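# Place bottles on ledges matching their cap colours

## Task

Set every bottle upright on the wall ledge whose label strip has the same colour as that bottle's cap, with the bottle's entire base resting on that ledge.

## Robot and tools

Robot: two seven-joint arms, left_arm and right_arm, each ending in a two-finger parallel gripper. The arms face the same way and mirror each other: equal joint values give mirror-image postures. A gripper pose does not fix the elbow, so a big wrist rotation can swing the elbow around.

Frame: a single scene frame is used for every position and orientation. Its origin lies on the plane z = 0, under the point halfway between the two arm bases, which sit 0.70 m above it. +z is up, +x is forward (the direction both arms face), and left_arm is on the +y side. Image left and right do not correspond to arm names. Reported hand positions and orientations can be wrong by a few centimetres, more when the arm reaches far.

Gripper axes: the fingers extend along the gripper's own +z axis and close along its y axis. end_effector_position is the point between the pads when closed, just under 1 cm behind the fingertips. When closing, the fingertips advance about 17 mm along +z, mostly while the pads are still more than 70 mm apart.

Row format (shared by execute_actions and move): 16 plain numbers covering both arms, even if only one moves: x, y, z, qw, qx, qy, qz, opening for left_arm, then the same eight for right_arm. x, y, z are an absolute target for end_effector_position in metres; qw, qx, qy, qz an absolute target orientation (w first), both in the scene frame. opening runs from -1 (closed) to +1 (fully open, 0.145 m); it is a command, not an offset, and 0 means half open. A full close needs at least about 0.5 s. To hold something, command an opening well below grip_measured; the gap sets the squeeze (about 10 N per pad at most, on objects up to roughly 11 cm wide). Closing fast can squeeze harder.

execute_actions(actions, cameras): actions is a list of actions; each action is a table of up to 15 rows, each row run for one 1/30 s step; a shorter table repeats its last row to fill 15 steps. An action is rejected for both arms if any target lies more than 0.6 m from that gripper's current position along any of the gripper's own axes; the whole call is rejected if an action is malformed or the first one breaks this rule against the latest reported state. An empty list just returns the state and images. To keep an arm still, resend its last reported full pose and desired opening every call; to hold orientation, repeat the same quaternion rather than copying the drifting reported one.

move(target, speed, blend, opening_speed, blocking, cameras): drives each gripper in a straight line from its Hand target to target, one 16-number row or a list of up to 15 rows, with no 0.6 m limit. speed is the path top speed in m/s, 0.002 to 1.1 (default 0.25), rotation up to twice that in rad/s; one value or one per target. blend (metres) rounds corners in a list. opening_speed (at least 0.2 per second on the -1..1 scale) ramps the fingers. Paths end together, last at least 0.5 s, and stop at 10 s. Changed openings in later list targets are applied on arrival while all arms pause. Moves do not avoid obstacles or the other arm; grippers lag and overshoot speed, especially with the arm nearly straight. blocking=false returns after about 0.5 s while the move continues; a new move replaces it. The result adds a move: line: done (at rest within 3 mm and 2 degrees), off_target, moving, held, fault, plus limits such as paced (pose clipped) or held (steps withheld). Neither done nor off_target tells you about contact.

wait(seconds 0 to 10): lets time pass with current commands. stop(): brakes a running move. zoom_image(camera cam_high or cam_low, region [x0, y0, x1, y1] pixels, at most 504x504): enlarged view of the latest image. read_manual(section "licences"): licence texts only. finished_scene(scene): ends the current scene (give its number); irreversible, and the goal must hold with the robot released.

Results show per arm end_effector_position, end_effector_quat_wxyz, Hand target, Tool commands, grip_measured, Joint positions (last value is finger opening in metres), Joint velocities ("within noise" when at rest), Joint torques (whole drive output including gravity; numbers 3 and 4 wrap at ±28 N m), and for execute_actions some step positions. Each step, commanded orientation is clipped to 32 degrees from the measured one, so big moves may need several actions. Cameras: cam_high and cam_low, 896x504.

Avoid: dropping bottles or releasing them while moving, knocking things off the work area, fast impacts, pushing hard into surfaces or beyond reach, and any contact between the arms, including one gripper closing on the other's fingers. The clearance check will not stop grippers colliding. Holding loads, stretched arms or unreachable targets heat motors; a MOTOR HOT line warns, and at 100 °C the arm faults and halts for 30 to 60 s. Loose objects may occasionally get nudged.

Each tool is called by a JSON object that holds its "fn" and its "kwargs", one argument or row to a line.

## Session

{"fn": "execute_actions", "kwargs": {
  "actions": []
}}

{"fn": "zoom_image", "kwargs": {
  "camera": "cam_high",
  "region": [410, 190, 690, 430]
}}

{"fn": "zoom_image", "kwargs": {
  "camera": "cam_low",
  "region": [330, 130, 610, 390]
}}

Scene clock: 0.00 s.
left_arm: end_effector_position=(+0.2239, +0.1828, +0.6144) grip_measured=+1.00 end_effector_quat_wxyz=(-0.319, +0.395, -0.515, +0.691) | right_arm: end_effector_position=(+0.4009, -0.1655, +0.3728) grip_measured=+1.00 end_effector_quat_wxyz=(+0.260, +0.265, +0.837, +0.401)
Joint positions: left_arm=[-1.106 0.942 0.535 2.339 -0.48 -0.199 -0.367 0.145] | right_arm=[0.583 0.619 -0.841 0.925 -1.182 -0.496 -0.047 0.145]
Joint velocities: within noise
Joint torques (N m): no reading
Motor temperatures (°C): left_arm=[21 21 23 20 21 24 21] | right_arm=[20 22 22 19 20 19 21]
Hand target: left_arm +0.2239, +0.1828, +0.6144; -0.319, +0.395, -0.515, +0.691 | right_arm +0.4009, -0.1655, +0.3728; +0.260, +0.265, +0.837, +0.401
Tool commands: left_gripper/opening=+1.0 right_gripper/opening=+1.0

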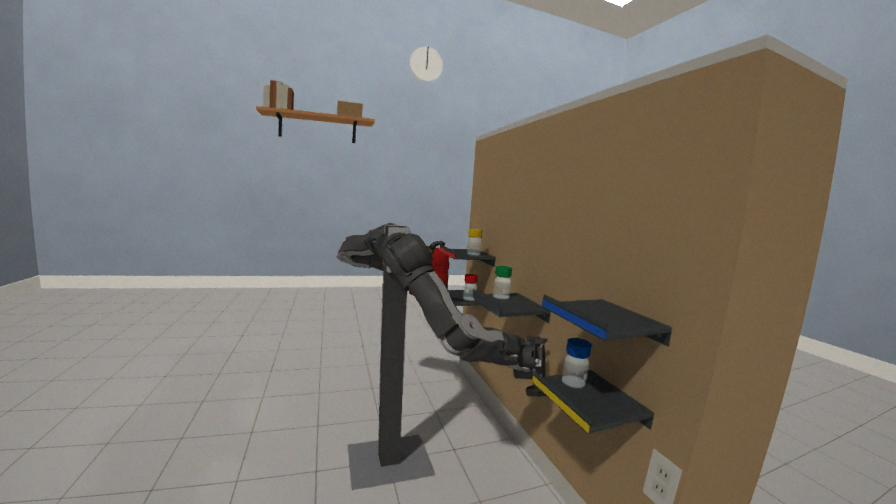

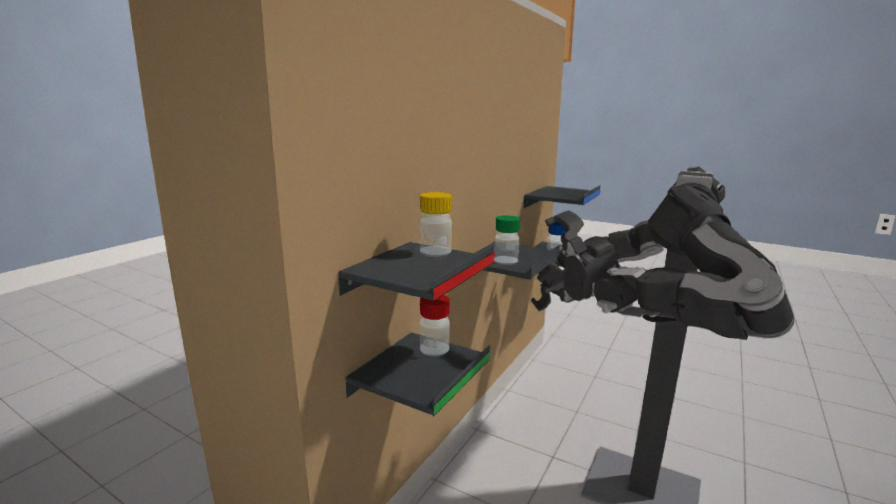

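Scaled by 1.800 from the camera's 896x504 image, which has a finer 1280x720 frame.

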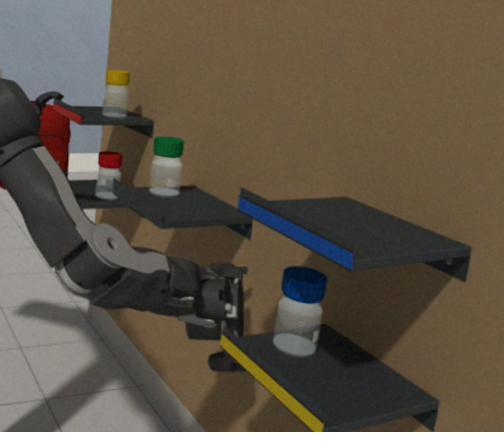

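Scaled by 1.800 from the camera's 896x504 image, which has a finer 1280x720 frame.

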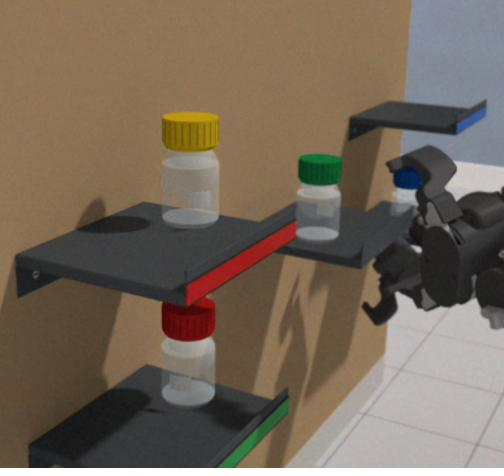

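{"fn": "move", "kwargs": {
  "target": [
    [0.23,0.25,0.66,0,0.7071,0,0.7071,0.4,0.24,-0.20,0.42,0,0.7071,0,0.7071,0.4],
    [0.25,0.30,0.695,0,0.7071,0,0.7071,0.4,0.23,-0.32,0.50,0,0.7071,0,0.7071,0.4],
    [0.28,0.341,0.693,0,0.7071,0,0.7071,0.4,0.275,-0.37,0.51,0,0.7071,0,0.7071,0.4]
  ],
  "speed": 0.3,
  "blend": 0.03
}}

{"fn": "zoom_image", "kwargs": {
  "camera": "cam_high",
  "region": [490, 280, 660, 430]
}}

{"fn": "zoom_image", "kwargs": {
  "camera": "cam_low",
  "region": [380, 150, 620, 310]
}}

Scene clock: 37.53 s.
left_arm: end_effector_position=(+0.2799, +0.3422, +0.6950) grip_measured=+0.40 end_effector_quat_wxyz=(-0.003, +0.705, +0.001, +0.709) | right_arm: end_effector_position=(+0.2752, -0.3708, +0.5116) grip_measured=+0.40 end_effector_quat_wxyz=(+0.003, +0.705, -0.001, +0.709)
Joint positions: left_arm=[-1.405 1.098 1.456 2.079 1.518 0.06 -0.044 0.105] | right_arm=[-0.684 0.931 0.333 1.582 1.037 -0.406 0.198 0.105]
Joint velocities: within noise
Joint torques (N m): left_arm=[0.86 1.46 2.21 0.72 0.16 -0.7 0.22] | right_arm=[0.99 5.71 2.97 2.02 0.31 -0.38 0.18]
Motor temperatures (°C): left_arm=[21 21 24 21 21 24 21] | right_arm=[22 23 22 19 20 19 21]
Hand target: left_arm +0.2800, +0.3410, +0.6931; +0.000, +0.707, +0.000, +0.707 | right_arm +0.2750, -0.3700, +0.5100; +0.000, +0.707, +0.000, +0.707
Off the commanded pose: left_arm 0.002 m, 1 deg | right_arm 0.002 m, 0 deg.
move: done

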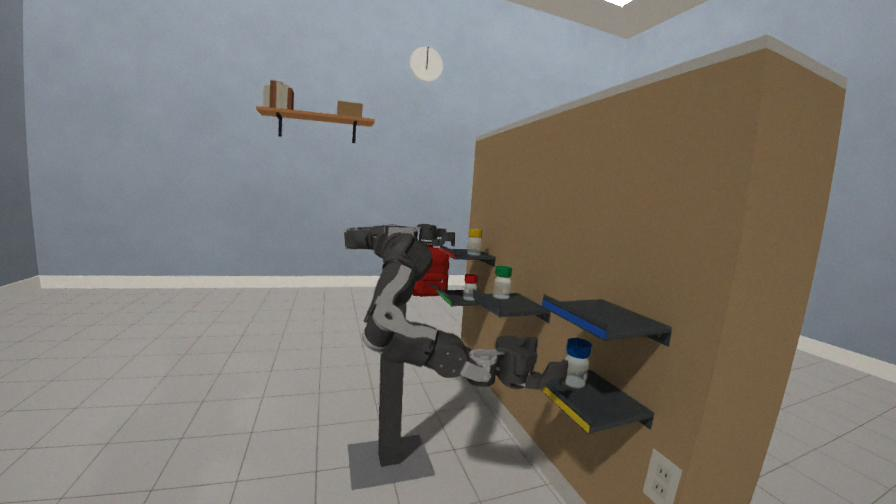

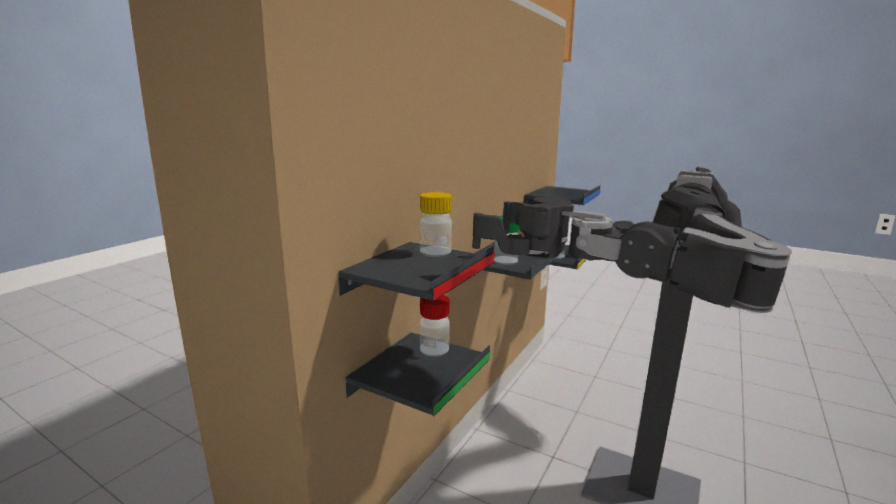

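Scaled by 2.965 from the camera's 896x504 image, which has a finer 1280x720 frame.

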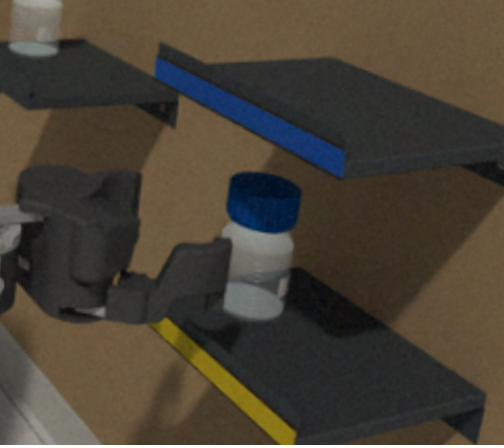

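Scaled by 2.100 from the camera's 896x504 image, which has a finer 1280x720 frame.

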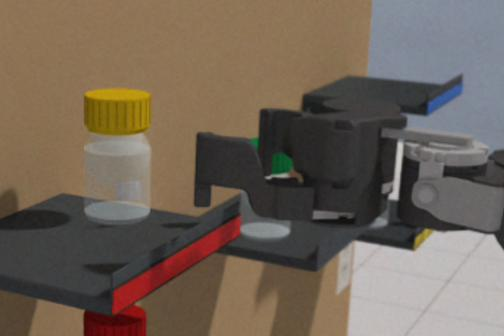

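{"fn": "move", "kwargs": {
  "target": [
    [0.388,0.341,0.692,0,0.7071,0,0.7071,0.4,0.370,-0.370,0.503,0,0.7071,0,0.7071,0.4],
    [0.388,0.341,0.692,0,0.7071,0,0.7071,-0.7,0.370,-0.370,0.503,0,0.7071,0,0.7071,-0.7],
    [0.385,0.341,0.735,0,0.7071,0,0.7071,-0.7,0.365,-0.370,0.54,0,0.7071,0,0.7071,-0.7],
    [0.25,0.30,0.76,0,0.7071,0,0.7071,-0.7,0.245,-0.36,0.555,0,0.7071,0,0.7071,-0.7]
  ],
  "speed": [0.15,0.15,0.12,0.2],
  "blend": [0,0,0.01,0],
  "opening_speed": 2.0
}}

Scene clock: 60.87 s.
left_arm: end_effector_position=(+0.2507, +0.3001, +0.7591) grip_measured=-0.24 end_effector_quat_wxyz=(-0.004, +0.697, -0.010, +0.717) | right_arm: end_effector_position=(+0.2442, -0.3602, +0.5501) grip_measured=-0.24 end_effector_quat_wxyz=(-0.001, +0.713, -0.004, +0.701)
Joint positions: left_arm=[-0.529 1.032 1.285 2.284 1.584 0.781 -0.239 0.058] | right_arm=[-0.956 0.821 0.664 1.842 1.051 -0.249 0.214 0.057]
Joint velocities: within noise
Joint torques (N m): left_arm=[1.67 5.05 2.58 0.06 0.09 -0.59 0.19] | right_arm=[0.59 3.6 5.45 2.82 0.23 -0.67 0.16]
Motor temperatures (°C): left_arm=[21 21 24 21 21 24 21] | right_arm=[21 23 23 19 20 20 21]
Hand target: left_arm +0.2501, +0.3001, +0.7598; -0.003, +0.696, -0.011, +0.718 | right_arm +0.2450, -0.3600, +0.5550; +0.000, +0.707, +0.000, +0.707
Off the commanded pose: left_arm 0.001 m, 2 deg | right_arm 0.005 m, 1 deg.
joint sent to its limit (left arm) — joint 5 (forearm roll), upper limit; joint 6 (wrist pitch), upper limit. The joint targets still meet the commanded pose.
move: off_target (right_arm); target 2's new opening was sent with right_arm's hand 0.004 m and 1 deg from that target

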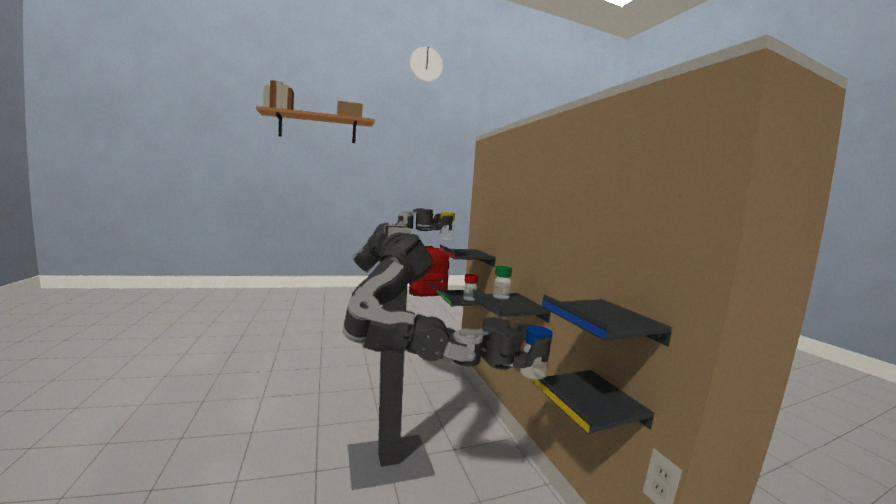

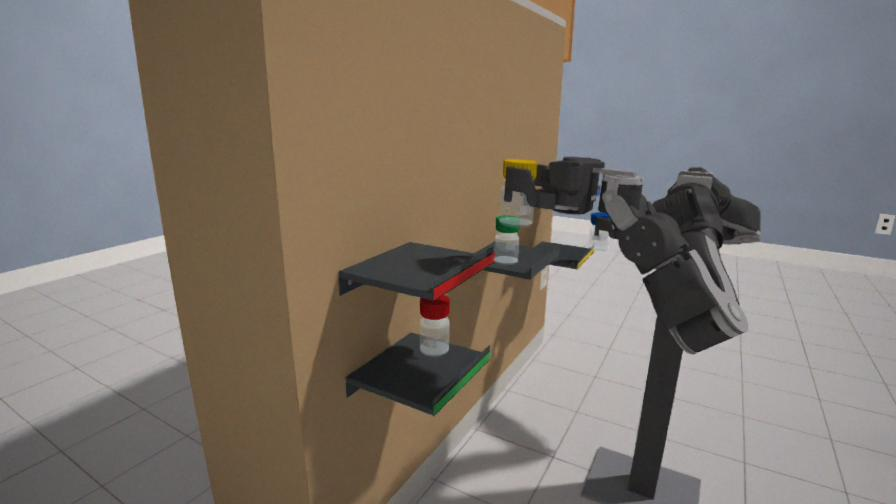

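{"fn": "move", "kwargs": {
  "target": [
    [0.24,0.12,0.76,0,0.7071,0,0.7071,-0.7,0.24,-0.37,0.66,0,0.7071,0,0.7071,-0.7],
    [0.27,-0.068,0.70,0,0.7071,0,0.7071,-0.7,0.285,-0.39,0.738,0,0.7071,0,0.7071,-0.7],
    [0.30,-0.068,0.66,0,0.7071,0,0.7071,-0.7,0.375,-0.39,0.735,0,0.7071,0,0.7071,-0.7]
  ],
  "speed": [0.25,0.25,0.18],
  "blend": [0.03,0.01,0]
}}

Scene clock: 72.63 s.
left_arm: end_effector_position=(+0.2995, -0.0695, +0.6594) grip_measured=-0.24 end_effector_quat_wxyz=(+0.014, +0.700, -0.017, +0.714) | right_arm: end_effector_position=(+0.3752, -0.3891, +0.7332) grip_measured=-0.24 end_effector_quat_wxyz=(-0.001, +0.711, +0.002, +0.703)
Joint positions: left_arm=[0.748 -0.164 -1.211 1.872 0.769 0.587 -1.577 0.058] | right_arm=[-1.091 1.571 1.271 1.495 1.554 0.191 0.082 0.057]
Joint velocities: within noise
Joint torques (N m): left_arm=[5.82 -3.31 2.03 3.14 -0.55 -0.15 -0.01] | right_arm=[3.68 3.63 4.74 0.44 0.29 -0.79 -0.12]
Motor temperatures (°C): left_arm=[21 22 24 21 21 24 21] | right_arm=[21 23 24 19 20 20 21]
Hand target: left_arm +0.3001, -0.0678, +0.6599; +0.012, +0.699, -0.012, +0.715 | right_arm +0.3750, -0.3900, +0.7350; +0.000, +0.707, +0.000, +0.707
Off the commanded pose: left_arm 0.002 m, 3 deg | right_arm 0.002 m, 1 deg.
joint sent to its limit (left arm) — joint 2 (shoulder roll), lower limit; joint 7 (wrist yaw), lower limit. The joint targets still meet the commanded pose.
move: off_target (left_arm); limits=paced

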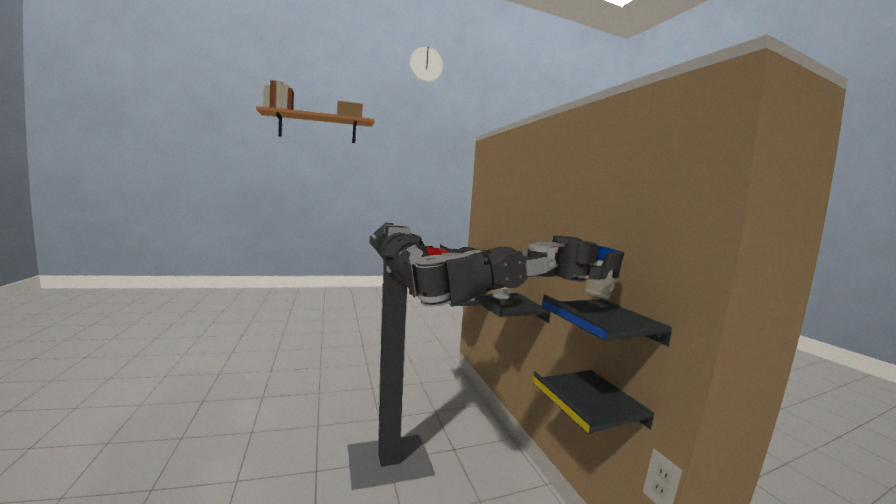

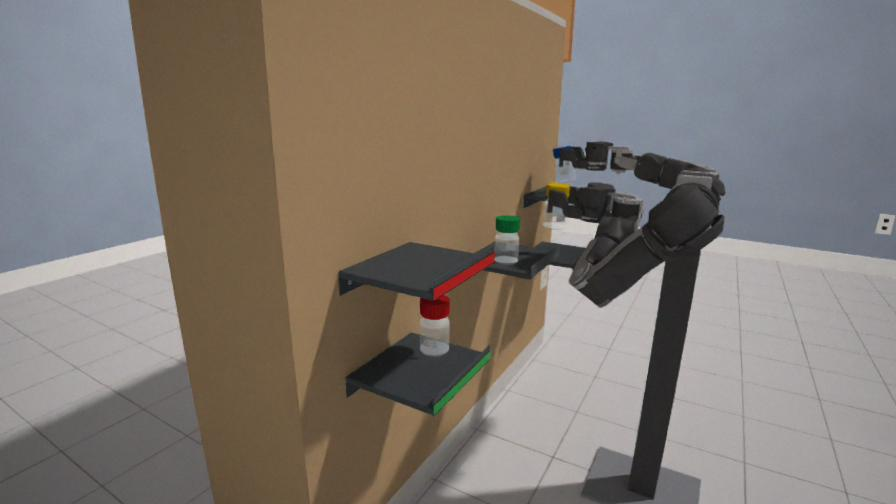

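{"fn": "move", "kwargs": {
  "target": [
    [0.383,-0.068,0.65,0,0.7071,0,0.7071,-0.7,0.375,-0.39,0.70,0,0.7071,0,0.7071,-0.7],
    [0.383,-0.068,0.60,0,0.7071,0,0.7071,-0.7,0.375,-0.39,0.688,0,0.7071,0,0.7071,-0.7]
  ],
  "speed": [0.18,0.1]
}}

{"fn": "zoom_image", "kwargs": {
  "camera": "cam_high",
  "region": [470, 215, 690, 355]
}}

{"fn": "zoom_image", "kwargs": {
  "camera": "cam_low",
  "region": [480, 130, 640, 290]
}}

Scene clock: 82.90 s.
left_arm: end_effector_position=(+0.3827, -0.0675, +0.5984) grip_measured=-0.24 end_effector_quat_wxyz=(+0.000, +0.711, +0.001, +0.703) | right_arm: end_effector_position=(+0.3752, -0.3886, +0.7012) grip_measured=-0.24 end_effector_quat_wxyz=(+0.001, +0.690, +0.005, +0.724)
Joint positions: left_arm=[0.84 -0.086 -1.215 1.45 0.782 0.234 -1.305 0.058] | right_arm=[-1.145 1.554 1.138 1.511 1.561 -0.055 0.08 0.057]
Joint velocities: within noise
Joint torques (N m): left_arm=[8.98 -2.65 1.39 3.52 -0.6 -0.39 0.19] | right_arm=[2.15 2.94 1.42 0.58 0.16 0.33 -0.12]
Motor temperatures (°C): left_arm=[22 22 24 21 22 24 21] | right_arm=[21 23 24 19 20 20 21]
Hand target: left_arm +0.3830, -0.0680, +0.5999; +0.000, +0.707, +0.000, +0.707 | right_arm +0.3747, -0.3900, +0.6881; +0.002, +0.707, +0.001, +0.707
Off the commanded pose: left_arm 0.002 m, 1 deg | right_arm 0.013 m, 3 deg.
joint read past its limit (right arm) — joint 5 (forearm roll), upper limit.
joint sent to its limit (right arm) — joint 5 (forearm roll), upper limit. The joint targets still meet the commanded pose.
move: off_target (right_arm)

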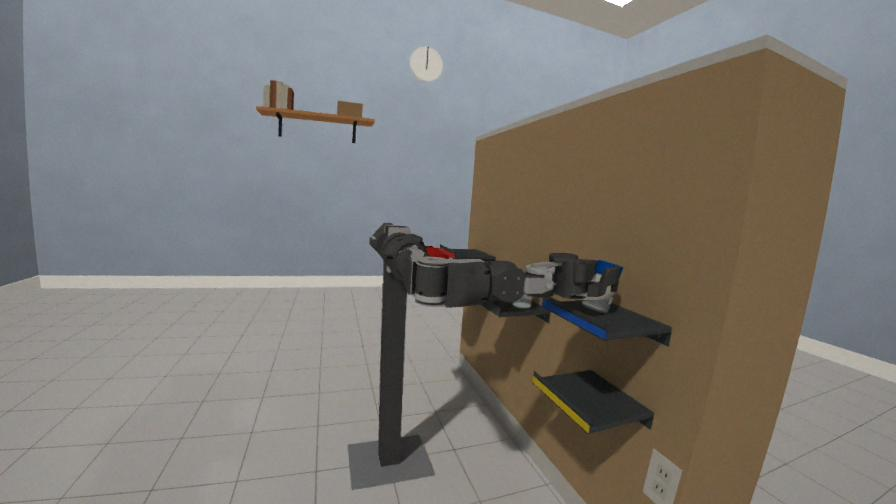

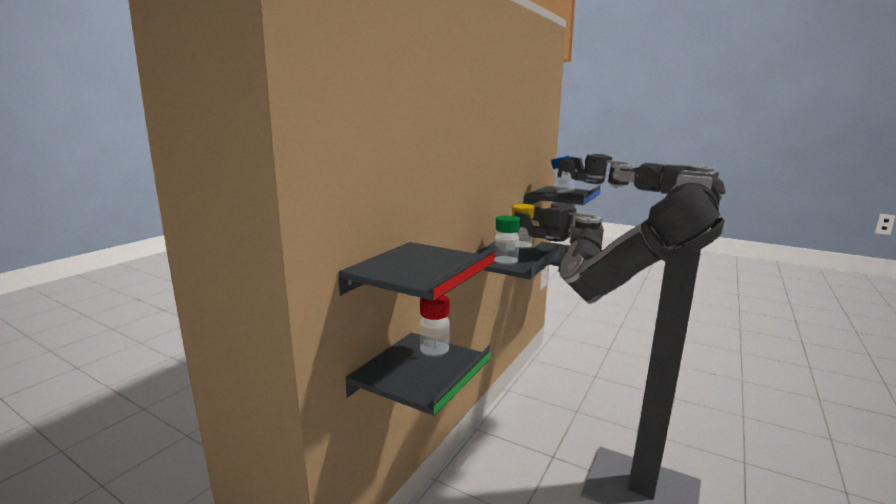

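Scaled by 2.291 from the camera's 896x504 image, which has a finer 1280x720 frame.

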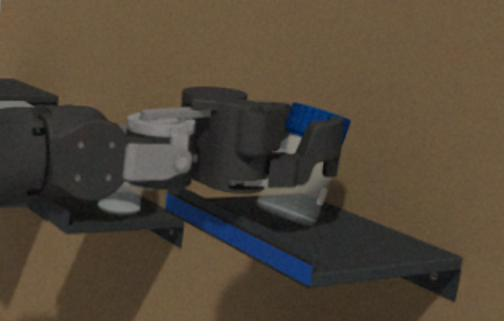

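Scaled by 3.150 from the camera's 896x504 image, which has a finer 1280x720 frame.

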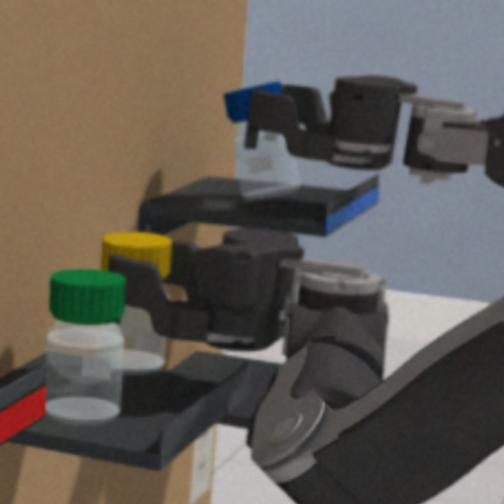

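{"fn": "move", "kwargs": {
  "target": [
    [0.383,-0.068,0.586,0,0.7071,0,0.7071,-0.7,0.344,-0.39,0.69,0,0.7071,0,0.7071,-0.7],
    [0.383,-0.068,0.588,0,0.7071,0,0.7071,0.1,0.344,-0.39,0.69,0,0.7071,0,0.7071,-0.7],
    [0.27,-0.068,0.615,0,0.7071,0,0.7071,0.1,0.344,-0.39,0.69,0,0.7071,0,0.7071,-0.7]
  ],
  "speed": [0.05,0.1,0.2],
  "opening_speed": 1.5
}}

{"fn": "zoom_image", "kwargs": {
  "camera": "cam_high",
  "region": [470, 215, 690, 355]
}}

{"fn": "zoom_image", "kwargs": {
  "camera": "cam_low",
  "region": [480, 130, 640, 290]
}}

Scene clock: 100.97 s.
left_arm: end_effector_position=(+0.2692, -0.0697, +0.6159) grip_measured=+0.10 end_effector_quat_wxyz=(+0.005, +0.707, -0.001, +0.707) | right_arm: end_effector_position=(+0.3442, -0.3898, +0.6970) grip_measured=-0.24 end_effector_quat_wxyz=(+0.001, +0.695, +0.000, +0.719)
Joint positions: left_arm=[0.523 -0.157 -1.319 1.871 0.545 0.514 -1.577 0.083] | right_arm=[-1.14 1.4 1.19 1.64 1.505 0.017 0.088 0.057]
Joint velocities: within noise
Joint torques (N m): left_arm=[4.65 -3.31 1.37 3.74 -0.4 0.01 -0.01] | right_arm=[1.31 3.1 4.44 0.62 0.11 0.3 0.11]
Motor temperatures (°C): left_arm=[24 22 24 21 22 24 21] | right_arm=[21 23 23 19 20 20 21]
Hand target: left_arm +0.2699, -0.0680, +0.6150; +0.000, +0.707, +0.000, +0.707 | right_arm +0.3439, -0.3899, +0.6899; +0.000, +0.707, +0.000, +0.707
Off the commanded pose: left_arm 0.002 m, 1 deg | right_arm 0.007 m, 2 deg.
move: off_target (right_arm); target 2's new opening was sent with left_arm's hand 0.004 m and 1 deg from that target

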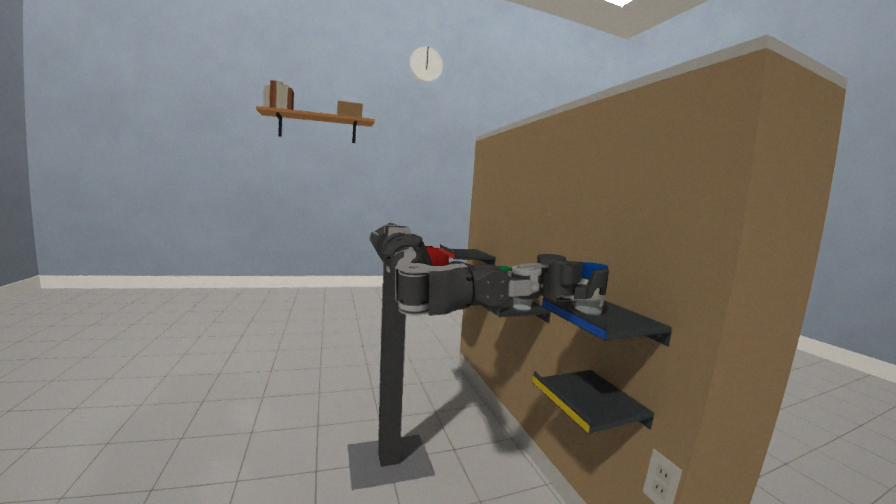

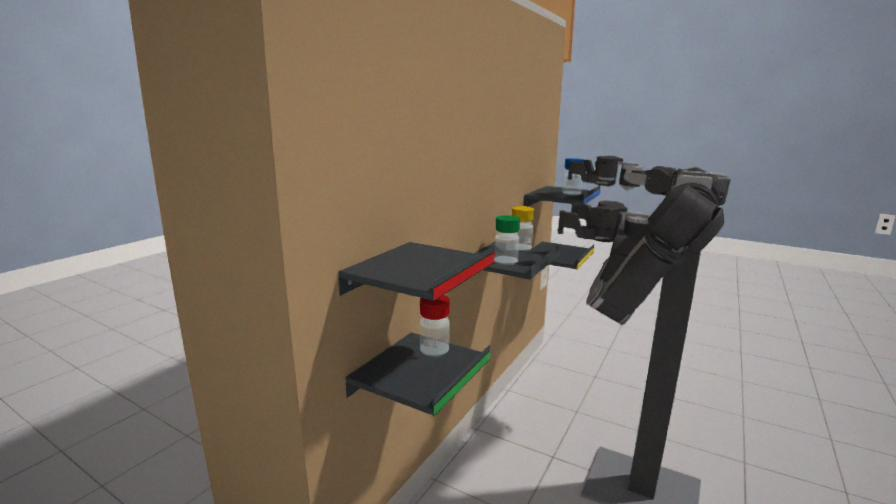

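Scaled by 2.291 from the camera's 896x504 image, which has a finer 1280x720 frame.

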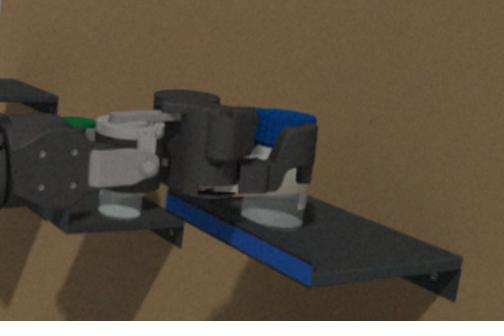

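Scaled by 3.150 from the camera's 896x504 image, which has a finer 1280x720 frame.

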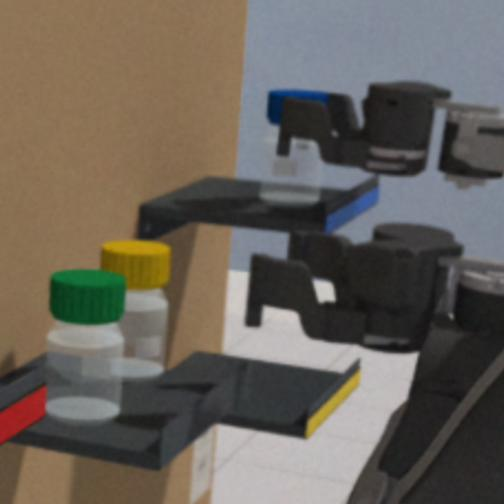

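{"fn": "move", "kwargs": {
  "target": [
    [0.27,-0.068,0.615,0,0.7071,0,0.7071,0.1,0.344,-0.39,0.696,0,0.7071,0,0.7071,0.1],
    [0.23,0.08,0.65,0,0.7071,0,0.7071,0.1,0.25,-0.385,0.725,0,0.7071,0,0.7071,0.1],
    [0.23,0.30,0.56,0,0.7071,0,0.7071,0.1,0.25,-0.28,0.76,0,0.7071,0,0.7071,0.1],
    [0.275,0.345,0.512,0,0.7071,0,0.7071,0.35,0.24,-0.12,0.76,0,0.7071,0,0.7071,0.35]
  ],
  "speed": [0.1,0.2,0.3,0.25],
  "blend": [0,0.03,0.03,0],
  "opening_speed": 1.5
}}

{"fn": "zoom_image", "kwargs": {
  "camera": "cam_low",
  "region": [340, 130, 640, 430]
}}

Scene clock: 132.07 s.
left_arm: end_effector_position=(+0.2758, +0.3444, +0.5128) grip_measured=+0.35 end_effector_quat_wxyz=(-0.014, +0.757, -0.003, +0.653) | right_arm: end_effector_position=(+0.2407, -0.1207, +0.7611) grip_measured=+0.35 end_effector_quat_wxyz=(-0.185, +0.628, +0.303, +0.693)
Joint positions: left_arm=[0.613 1.648 -1.564 1.793 1.392 -0.788 -0.246 0.101] | right_arm=[0.287 1.117 0.398 2.438 1.559 0.783 -0.048 0.101]
Joint velocities: within noise
Joint torques (N m): left_arm=[3.23 6.29 1.47 0.58 0.09 -0.62 0.23] | right_arm=[2.18 3.65 1.92 0.23 0.04 -0.31 -0.22]
Motor temperatures (°C): left_arm=[22 22 24 22 22 24 21] | right_arm=[21 23 24 19 20 20 21]
Hand target: left_arm +0.2753, +0.3449, +0.5122; -0.014, +0.758, -0.004, +0.652 | right_arm +0.2405, -0.1203, +0.7600; -0.184, +0.629, +0.303, +0.692
Off the commanded pose: left_arm 0.001 m, 9 deg | right_arm 0.001 m, 42 deg; orientation clipped.
joint read past its limit (left arm) — joint 6 (wrist pitch), lower limit.
joint sent to its limit (left arm) — joint 3 (upper arm roll), lower limit; joint 6 (wrist pitch), lower limit. The joint targets are off in orientation, not in position.
joint sent to its limit (right arm) — joint 4 (elbow), upper limit, where the elbow is as bent as it goes; joint 5 (forearm roll), upper limit; joint 6 (wrist pitch), upper limit. The joint targets are off in orientation, not in position.
move: off_target (left_arm, right_arm); target 4's new opening was sent with right_arm's hand 0.001 m and 42 deg from that target; limits=paced

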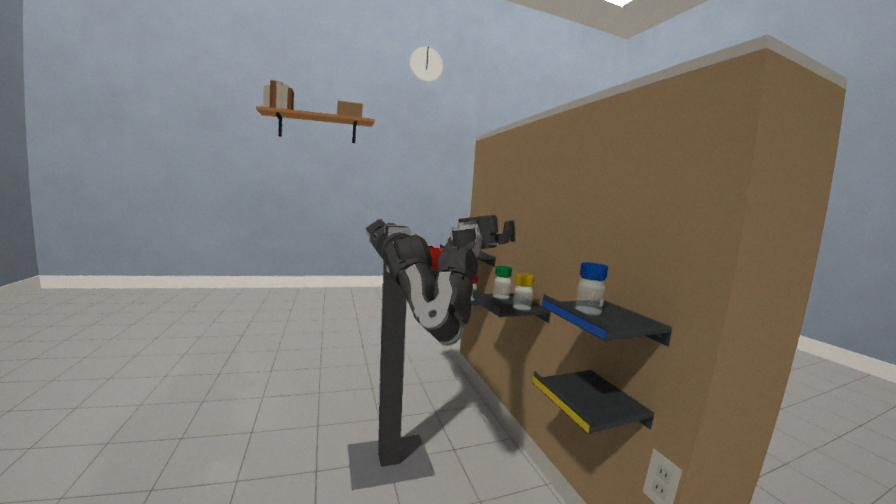

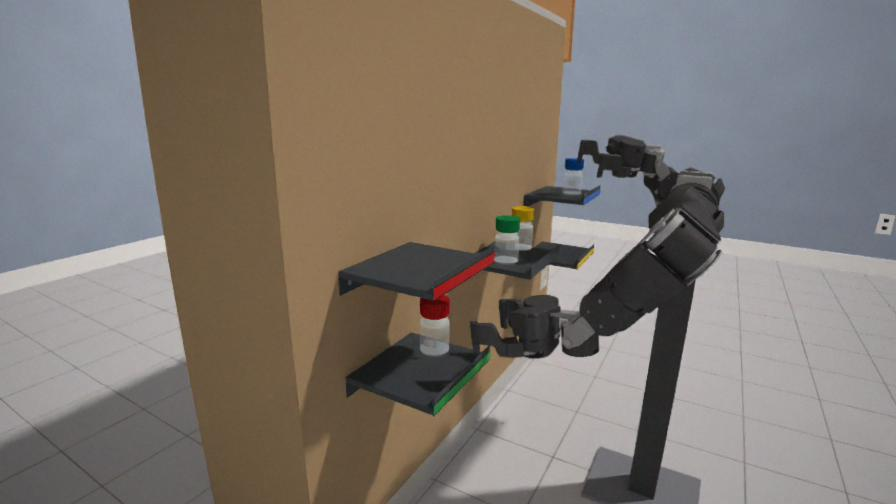

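Scaled by 1.680 from the camera's 896x504 image, which has a finer 1280x720 frame.

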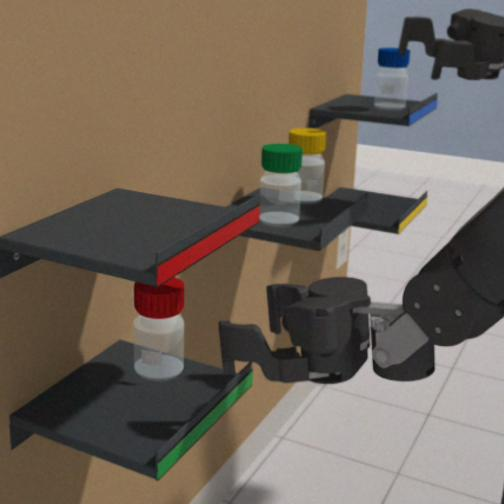

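{"fn": "move", "kwargs": {
  "target": [
    [0.25,0.30,0.74,0,0.7071,0,0.7071,0.35,0.26,0.0,0.74,0,0.7071,0,0.7071,0.35],
    [0.24,0.345,0.55,0,0.7071,0,0.7071,0.35,0.27,-0.05,0.66,0,0.7071,0,0.7071,0.35],
    [0.285,0.345,0.515,0,0.7071,0,0.7071,0.35,0.29,-0.081,0.605,0,0.7071,0,0.7071,0.35]
  ],
  "speed": [0.3,0.3,0.2],
  "blend": [0.02,0.03,0]
}}

{"fn": "zoom_image", "kwargs": {
  "camera": "cam_low",
  "region": [340, 130, 640, 430]
}}

{"fn": "zoom_image", "kwargs": {
  "camera": "cam_high",
  "region": [460, 225, 580, 345]
}}

Scene clock: 152.77 s.
left_arm: end_effector_position=(+0.2858, +0.3437, +0.5158) grip_measured=+0.35 end_effector_quat_wxyz=(-0.007, +0.747, -0.004, +0.665) | right_arm: end_effector_position=(+0.2896, -0.0799, +0.6055) grip_measured=+0.35 end_effector_quat_wxyz=(-0.004, +0.707, +0.001, +0.708)
Joint positions: left_arm=[0.645 1.617 -1.563 1.758 1.407 -0.788 -0.22 0.101] | right_arm=[0.239 0.486 -0.869 2.332 0.561 0.464 -1.135 0.101]
Joint velocities: within noise
Joint torques (N m): left_arm=[3.49 6.13 1.48 0.83 0 -0.63 -0.05] | right_arm=[2.99 0.17 1.81 3.06 -0.47 -0.04 -0.13]
Motor temperatures (°C): left_arm=[22 23 24 21 22 24 21] | right_arm=[21 23 23 19 20 20 21]
Hand target: left_arm +0.2852, +0.3450, +0.5151; -0.009, +0.748, -0.003, +0.663 | right_arm +0.2900, -0.0810, +0.6050; +0.000, +0.707, +0.000, +0.707
Off the commanded pose: left_arm 0.002 m, 7 deg | right_arm 0.001 m, 1 deg.
joint read past its limit (left arm) — joint 6 (wrist pitch), lower limit.
joint sent to its limit (left arm) — joint 3 (upper arm roll), lower limit; joint 6 (wrist pitch), lower limit. The joint targets are off in orientation, not in position.
move: off_target (left_arm); limits=paced

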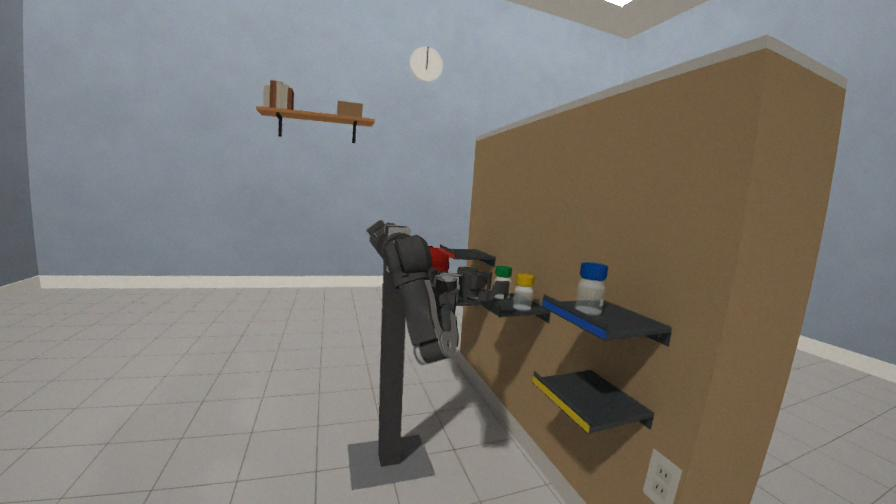

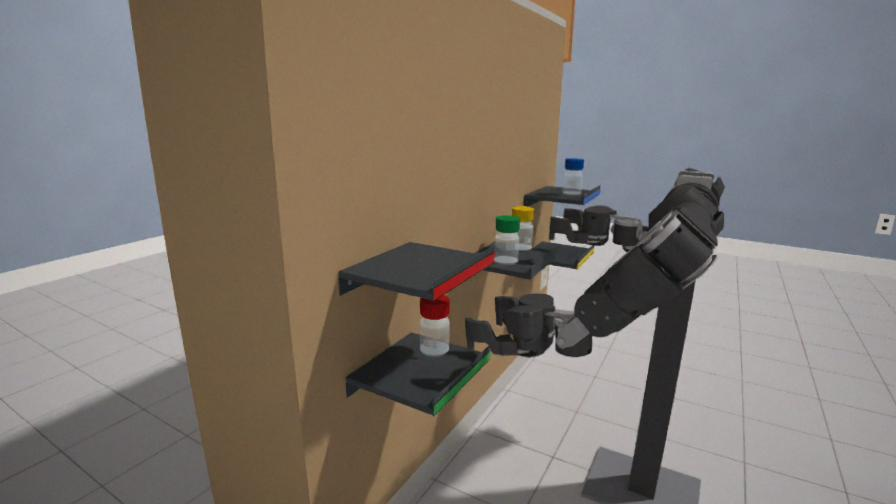

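Scaled by 1.680 from the camera's 896x504 image, which has a finer 1280x720 frame.

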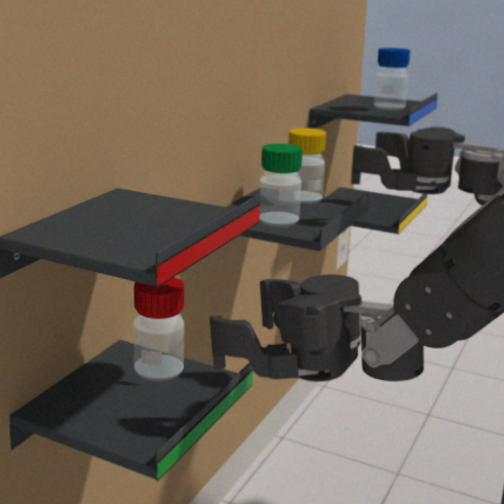

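Scaled by 4.200 from the camera's 896x504 image, which has a finer 1280x720 frame.

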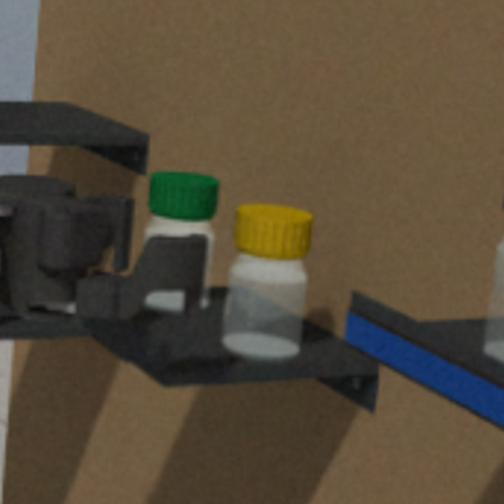

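{"fn": "move", "kwargs": {
  "target": [
    [0.24,0.40,0.62,0,0.7071,0,0.7071,0.35,0.38,-0.081,0.598,0,0.7071,0,0.7071,0.35],
    [0.25,0.34,0.78,0,0.7071,0,0.7071,0.35,0.38,-0.081,0.598,0,0.7071,0,0.7071,-0.7],
    [0.25,0.40,0.70,0,0.7071,0,0.7071,0.35,0.377,-0.081,0.645,0,0.7071,0,0.7071,-0.7]
  ],
  "speed": [0.17,0.3,0.15],
  "opening_speed": 2
}}

{"fn": "zoom_image", "kwargs": {
  "camera": "cam_high",
  "region": [460, 225, 580, 345]
}}

Scene clock: 178.40 s.
left_arm: end_effector_position=(+0.2507, +0.3995, +0.7024) grip_measured=+0.35 end_effector_quat_wxyz=(+0.098, +0.759, -0.099, +0.636) | right_arm: end_effector_position=(+0.3770, -0.0791, +0.6412) grip_measured=-0.24 end_effector_quat_wxyz=(-0.002, +0.711, +0.003, +0.703)
Joint positions: left_arm=[1.891 2.009 -1.562 1.571 1.32 0.439 0.78 0.101] | right_arm=[0.636 0.413 -0.767 2.019 0.853 0.534 -1.041 0.058]
Joint velocities: within noise
Joint torques (N m): left_arm=[1.54 -2.23 2.36 1.11 0.39 -0.32 -0.04] | right_arm=[6.21 0.2 3.45 3.49 -0.5 -0.24 -0.13]
Motor temperatures (°C): left_arm=[21 23 24 21 22 24 21] | right_arm=[22 23 23 19 20 20 21]
Hand target: left_arm +0.2507, +0.4003, +0.7003; +0.096, +0.762, -0.097, +0.633 | right_arm +0.3769, -0.0809, +0.6450; +0.000, +0.707, +0.000, +0.707
Off the commanded pose: left_arm 0.003 m, 19 deg | right_arm 0.004 m, 1 deg.
joint sent to its limit (left arm) — joint 2 (shoulder roll), upper limit; joint 3 (upper arm roll), lower limit. The joint targets are off in orientation, not in position.
move: off_target (left_arm, right_arm); limits=paced

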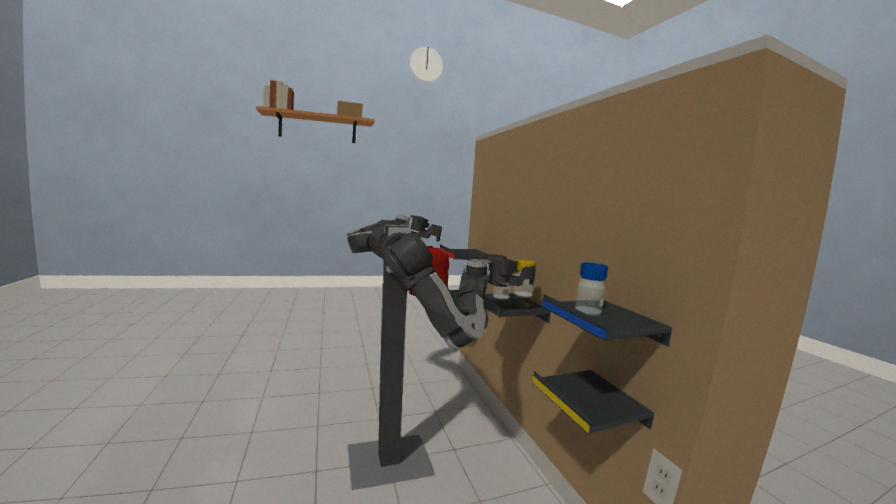

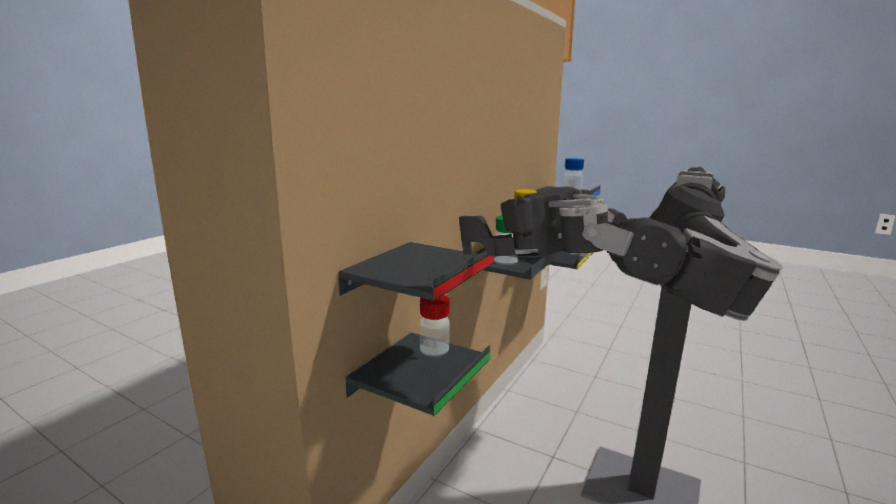

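Scaled by 4.200 from the camera's 896x504 image, which has a finer 1280x720 frame.

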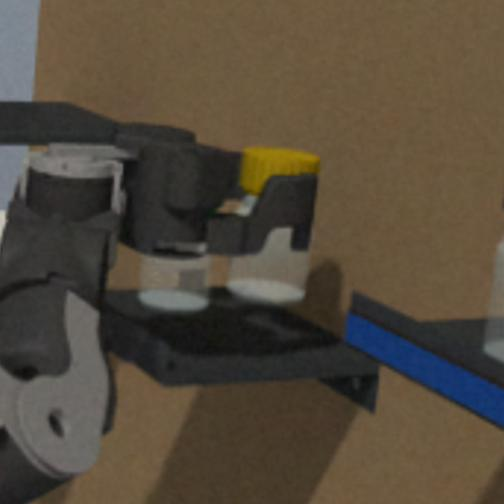

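{"fn": "move", "kwargs": {
  "target": [
    [0.24,0.28,0.76,0,0.7071,0,0.7071,0.35,0.25,-0.12,0.70,0,0.7071,0,0.7071,-0.7],
    [0.25,0.10,0.73,0,0.7071,0,0.7071,0.35,0.25,-0.33,0.79,0,0.7071,0,0.7071,-0.7],
    [0.25,0.08,0.72,0,0.7071,0,0.7071,0.35,0.25,-0.36,0.72,0,0.7071,0,0.7071,-0.7]
  ],
  "speed": [0.2,0.25,0.25],
  "blend": [0.01,0.02,0],
  "cameras": []
}}

Scene clock: 196.87 s.
left_arm: end_effector_position=(+0.2507, +0.0798, +0.7200) grip_measured=+0.35 end_effector_quat_wxyz=(+0.256, +0.626, -0.324, +0.661) | right_arm: end_effector_position=(+0.2501, -0.3605, +0.7176) grip_measured=-0.24 end_effector_quat_wxyz=(+0.000, +0.711, -0.002, +0.703)
Joint positions: left_arm=[1.719 1.515 -1.562 2.429 1.586 0.098 -0.062 0.101] | right_arm=[-0.553 0.889 1.242 2.057 1.218 0.725 0.215 0.058]
Joint velocities: within noise
Joint torques (N m): left_arm=[2.94 -0.01 2.56 0.06 0.12 -0.69 -0.1] | right_arm=[1.23 5.92 3.26 1.32 0.19 -0.75 0.19]
Motor temperatures (°C): left_arm=[21 23 24 21 22 24 21] | right_arm=[22 23 23 20 20 20 21]
Hand target: left_arm +0.2507, +0.0803, +0.7201; +0.255, +0.626, -0.323, +0.662 | right_arm +0.2500, -0.3600, +0.7201; +0.000, +0.707, +0.000, +0.707
Off the commanded pose: left_arm 0.001 m, 49 deg; orientation clipped | right_arm 0.002 m, 1 deg.
joint sent to its limit (left arm) — joint 4 (elbow), upper limit, where the elbow is as bent as it goes; joint 5 (forearm roll), upper limit. The joint targets are off in orientation, not in position.
move: off_target (left_arm); limits=paced
No camera images: "cameras" was empty.

{"fn": "move", "kwargs": {
  "target": [
    [0.24,0.15,0.55,0,0.7071,0,0.7071,0.35,0.24,-0.37,0.62,0,0.7071,0,0.7071,-0.7],
    [0.25,0.16,0.40,0,0.7071,0,0.7071,0.35,0.245,-0.385,0.56,0,0.7071,0,0.7071,-0.7]
  ],
  "speed": 0.25,
  "blend": [0.03,0]
}}

{"fn": "zoom_image", "kwargs": {
  "camera": "cam_high",
  "region": [480, 275, 670, 435]
}}

Scene clock: 213.80 s.
left_arm: end_effector_position=(+0.2506, +0.1612, +0.4009) grip_measured=+0.35 end_effector_quat_wxyz=(-0.003, +0.707, +0.003, +0.708) | right_arm: end_effector_position=(+0.2447, -0.3862, +0.5580) grip_measured=-0.24 end_effector_quat_wxyz=(+0.001, +0.711, -0.003, +0.703)
Joint positions: left_arm=[0.282 0.796 -1.564 1.569 0.397 -0.756 -1.293 0.101] | right_arm=[-0.557 0.551 0.845 1.741 0.762 0.116 0.568 0.058]
Joint velocities: within noise
Joint torques (N m): left_arm=[3.28 2.44 0.38 3.08 -0.29 -0.32 0.23] | right_arm=[0.86 5.05 2.99 3.3 0.52 -0.62 0.16]
Motor temperatures (°C): left_arm=[21 22 24 21 22 24 21] | right_arm=[21 23 23 19 20 20 21]
Hand target: left_arm +0.2500, +0.1601, +0.4000; +0.000, +0.707, +0.000, +0.707 | right_arm +0.2450, -0.3851, +0.5599; +0.000, +0.707, +0.000, +0.707
Off the commanded pose: left_arm 0.002 m, 0 deg | right_arm 0.002 m, 1 deg.
move: done

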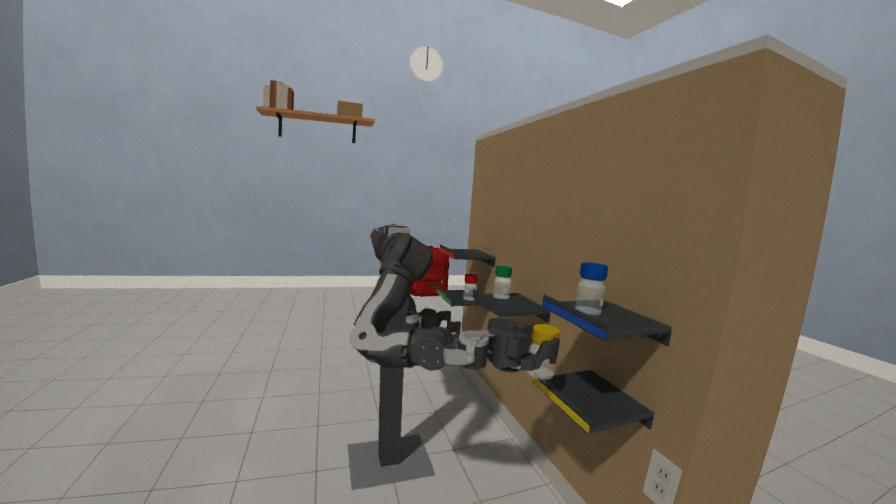

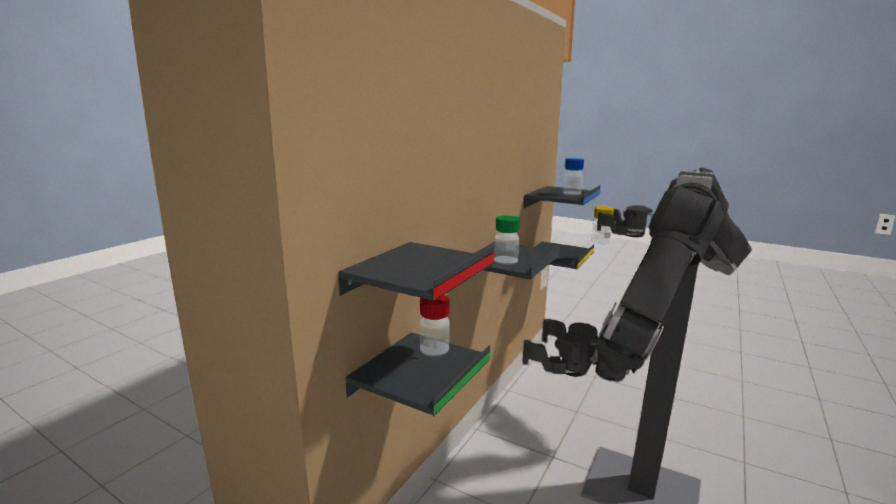

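Scaled by 2.653 from the camera's 896x504 image, which has a finer 1280x720 frame.

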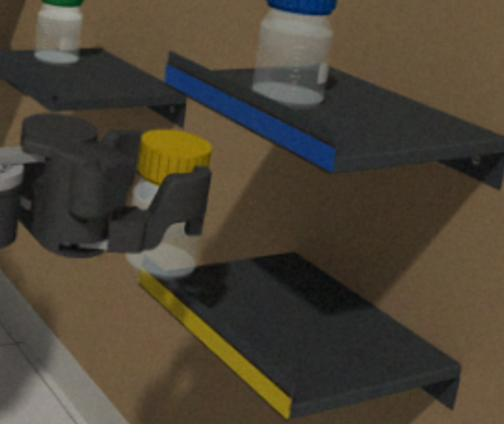

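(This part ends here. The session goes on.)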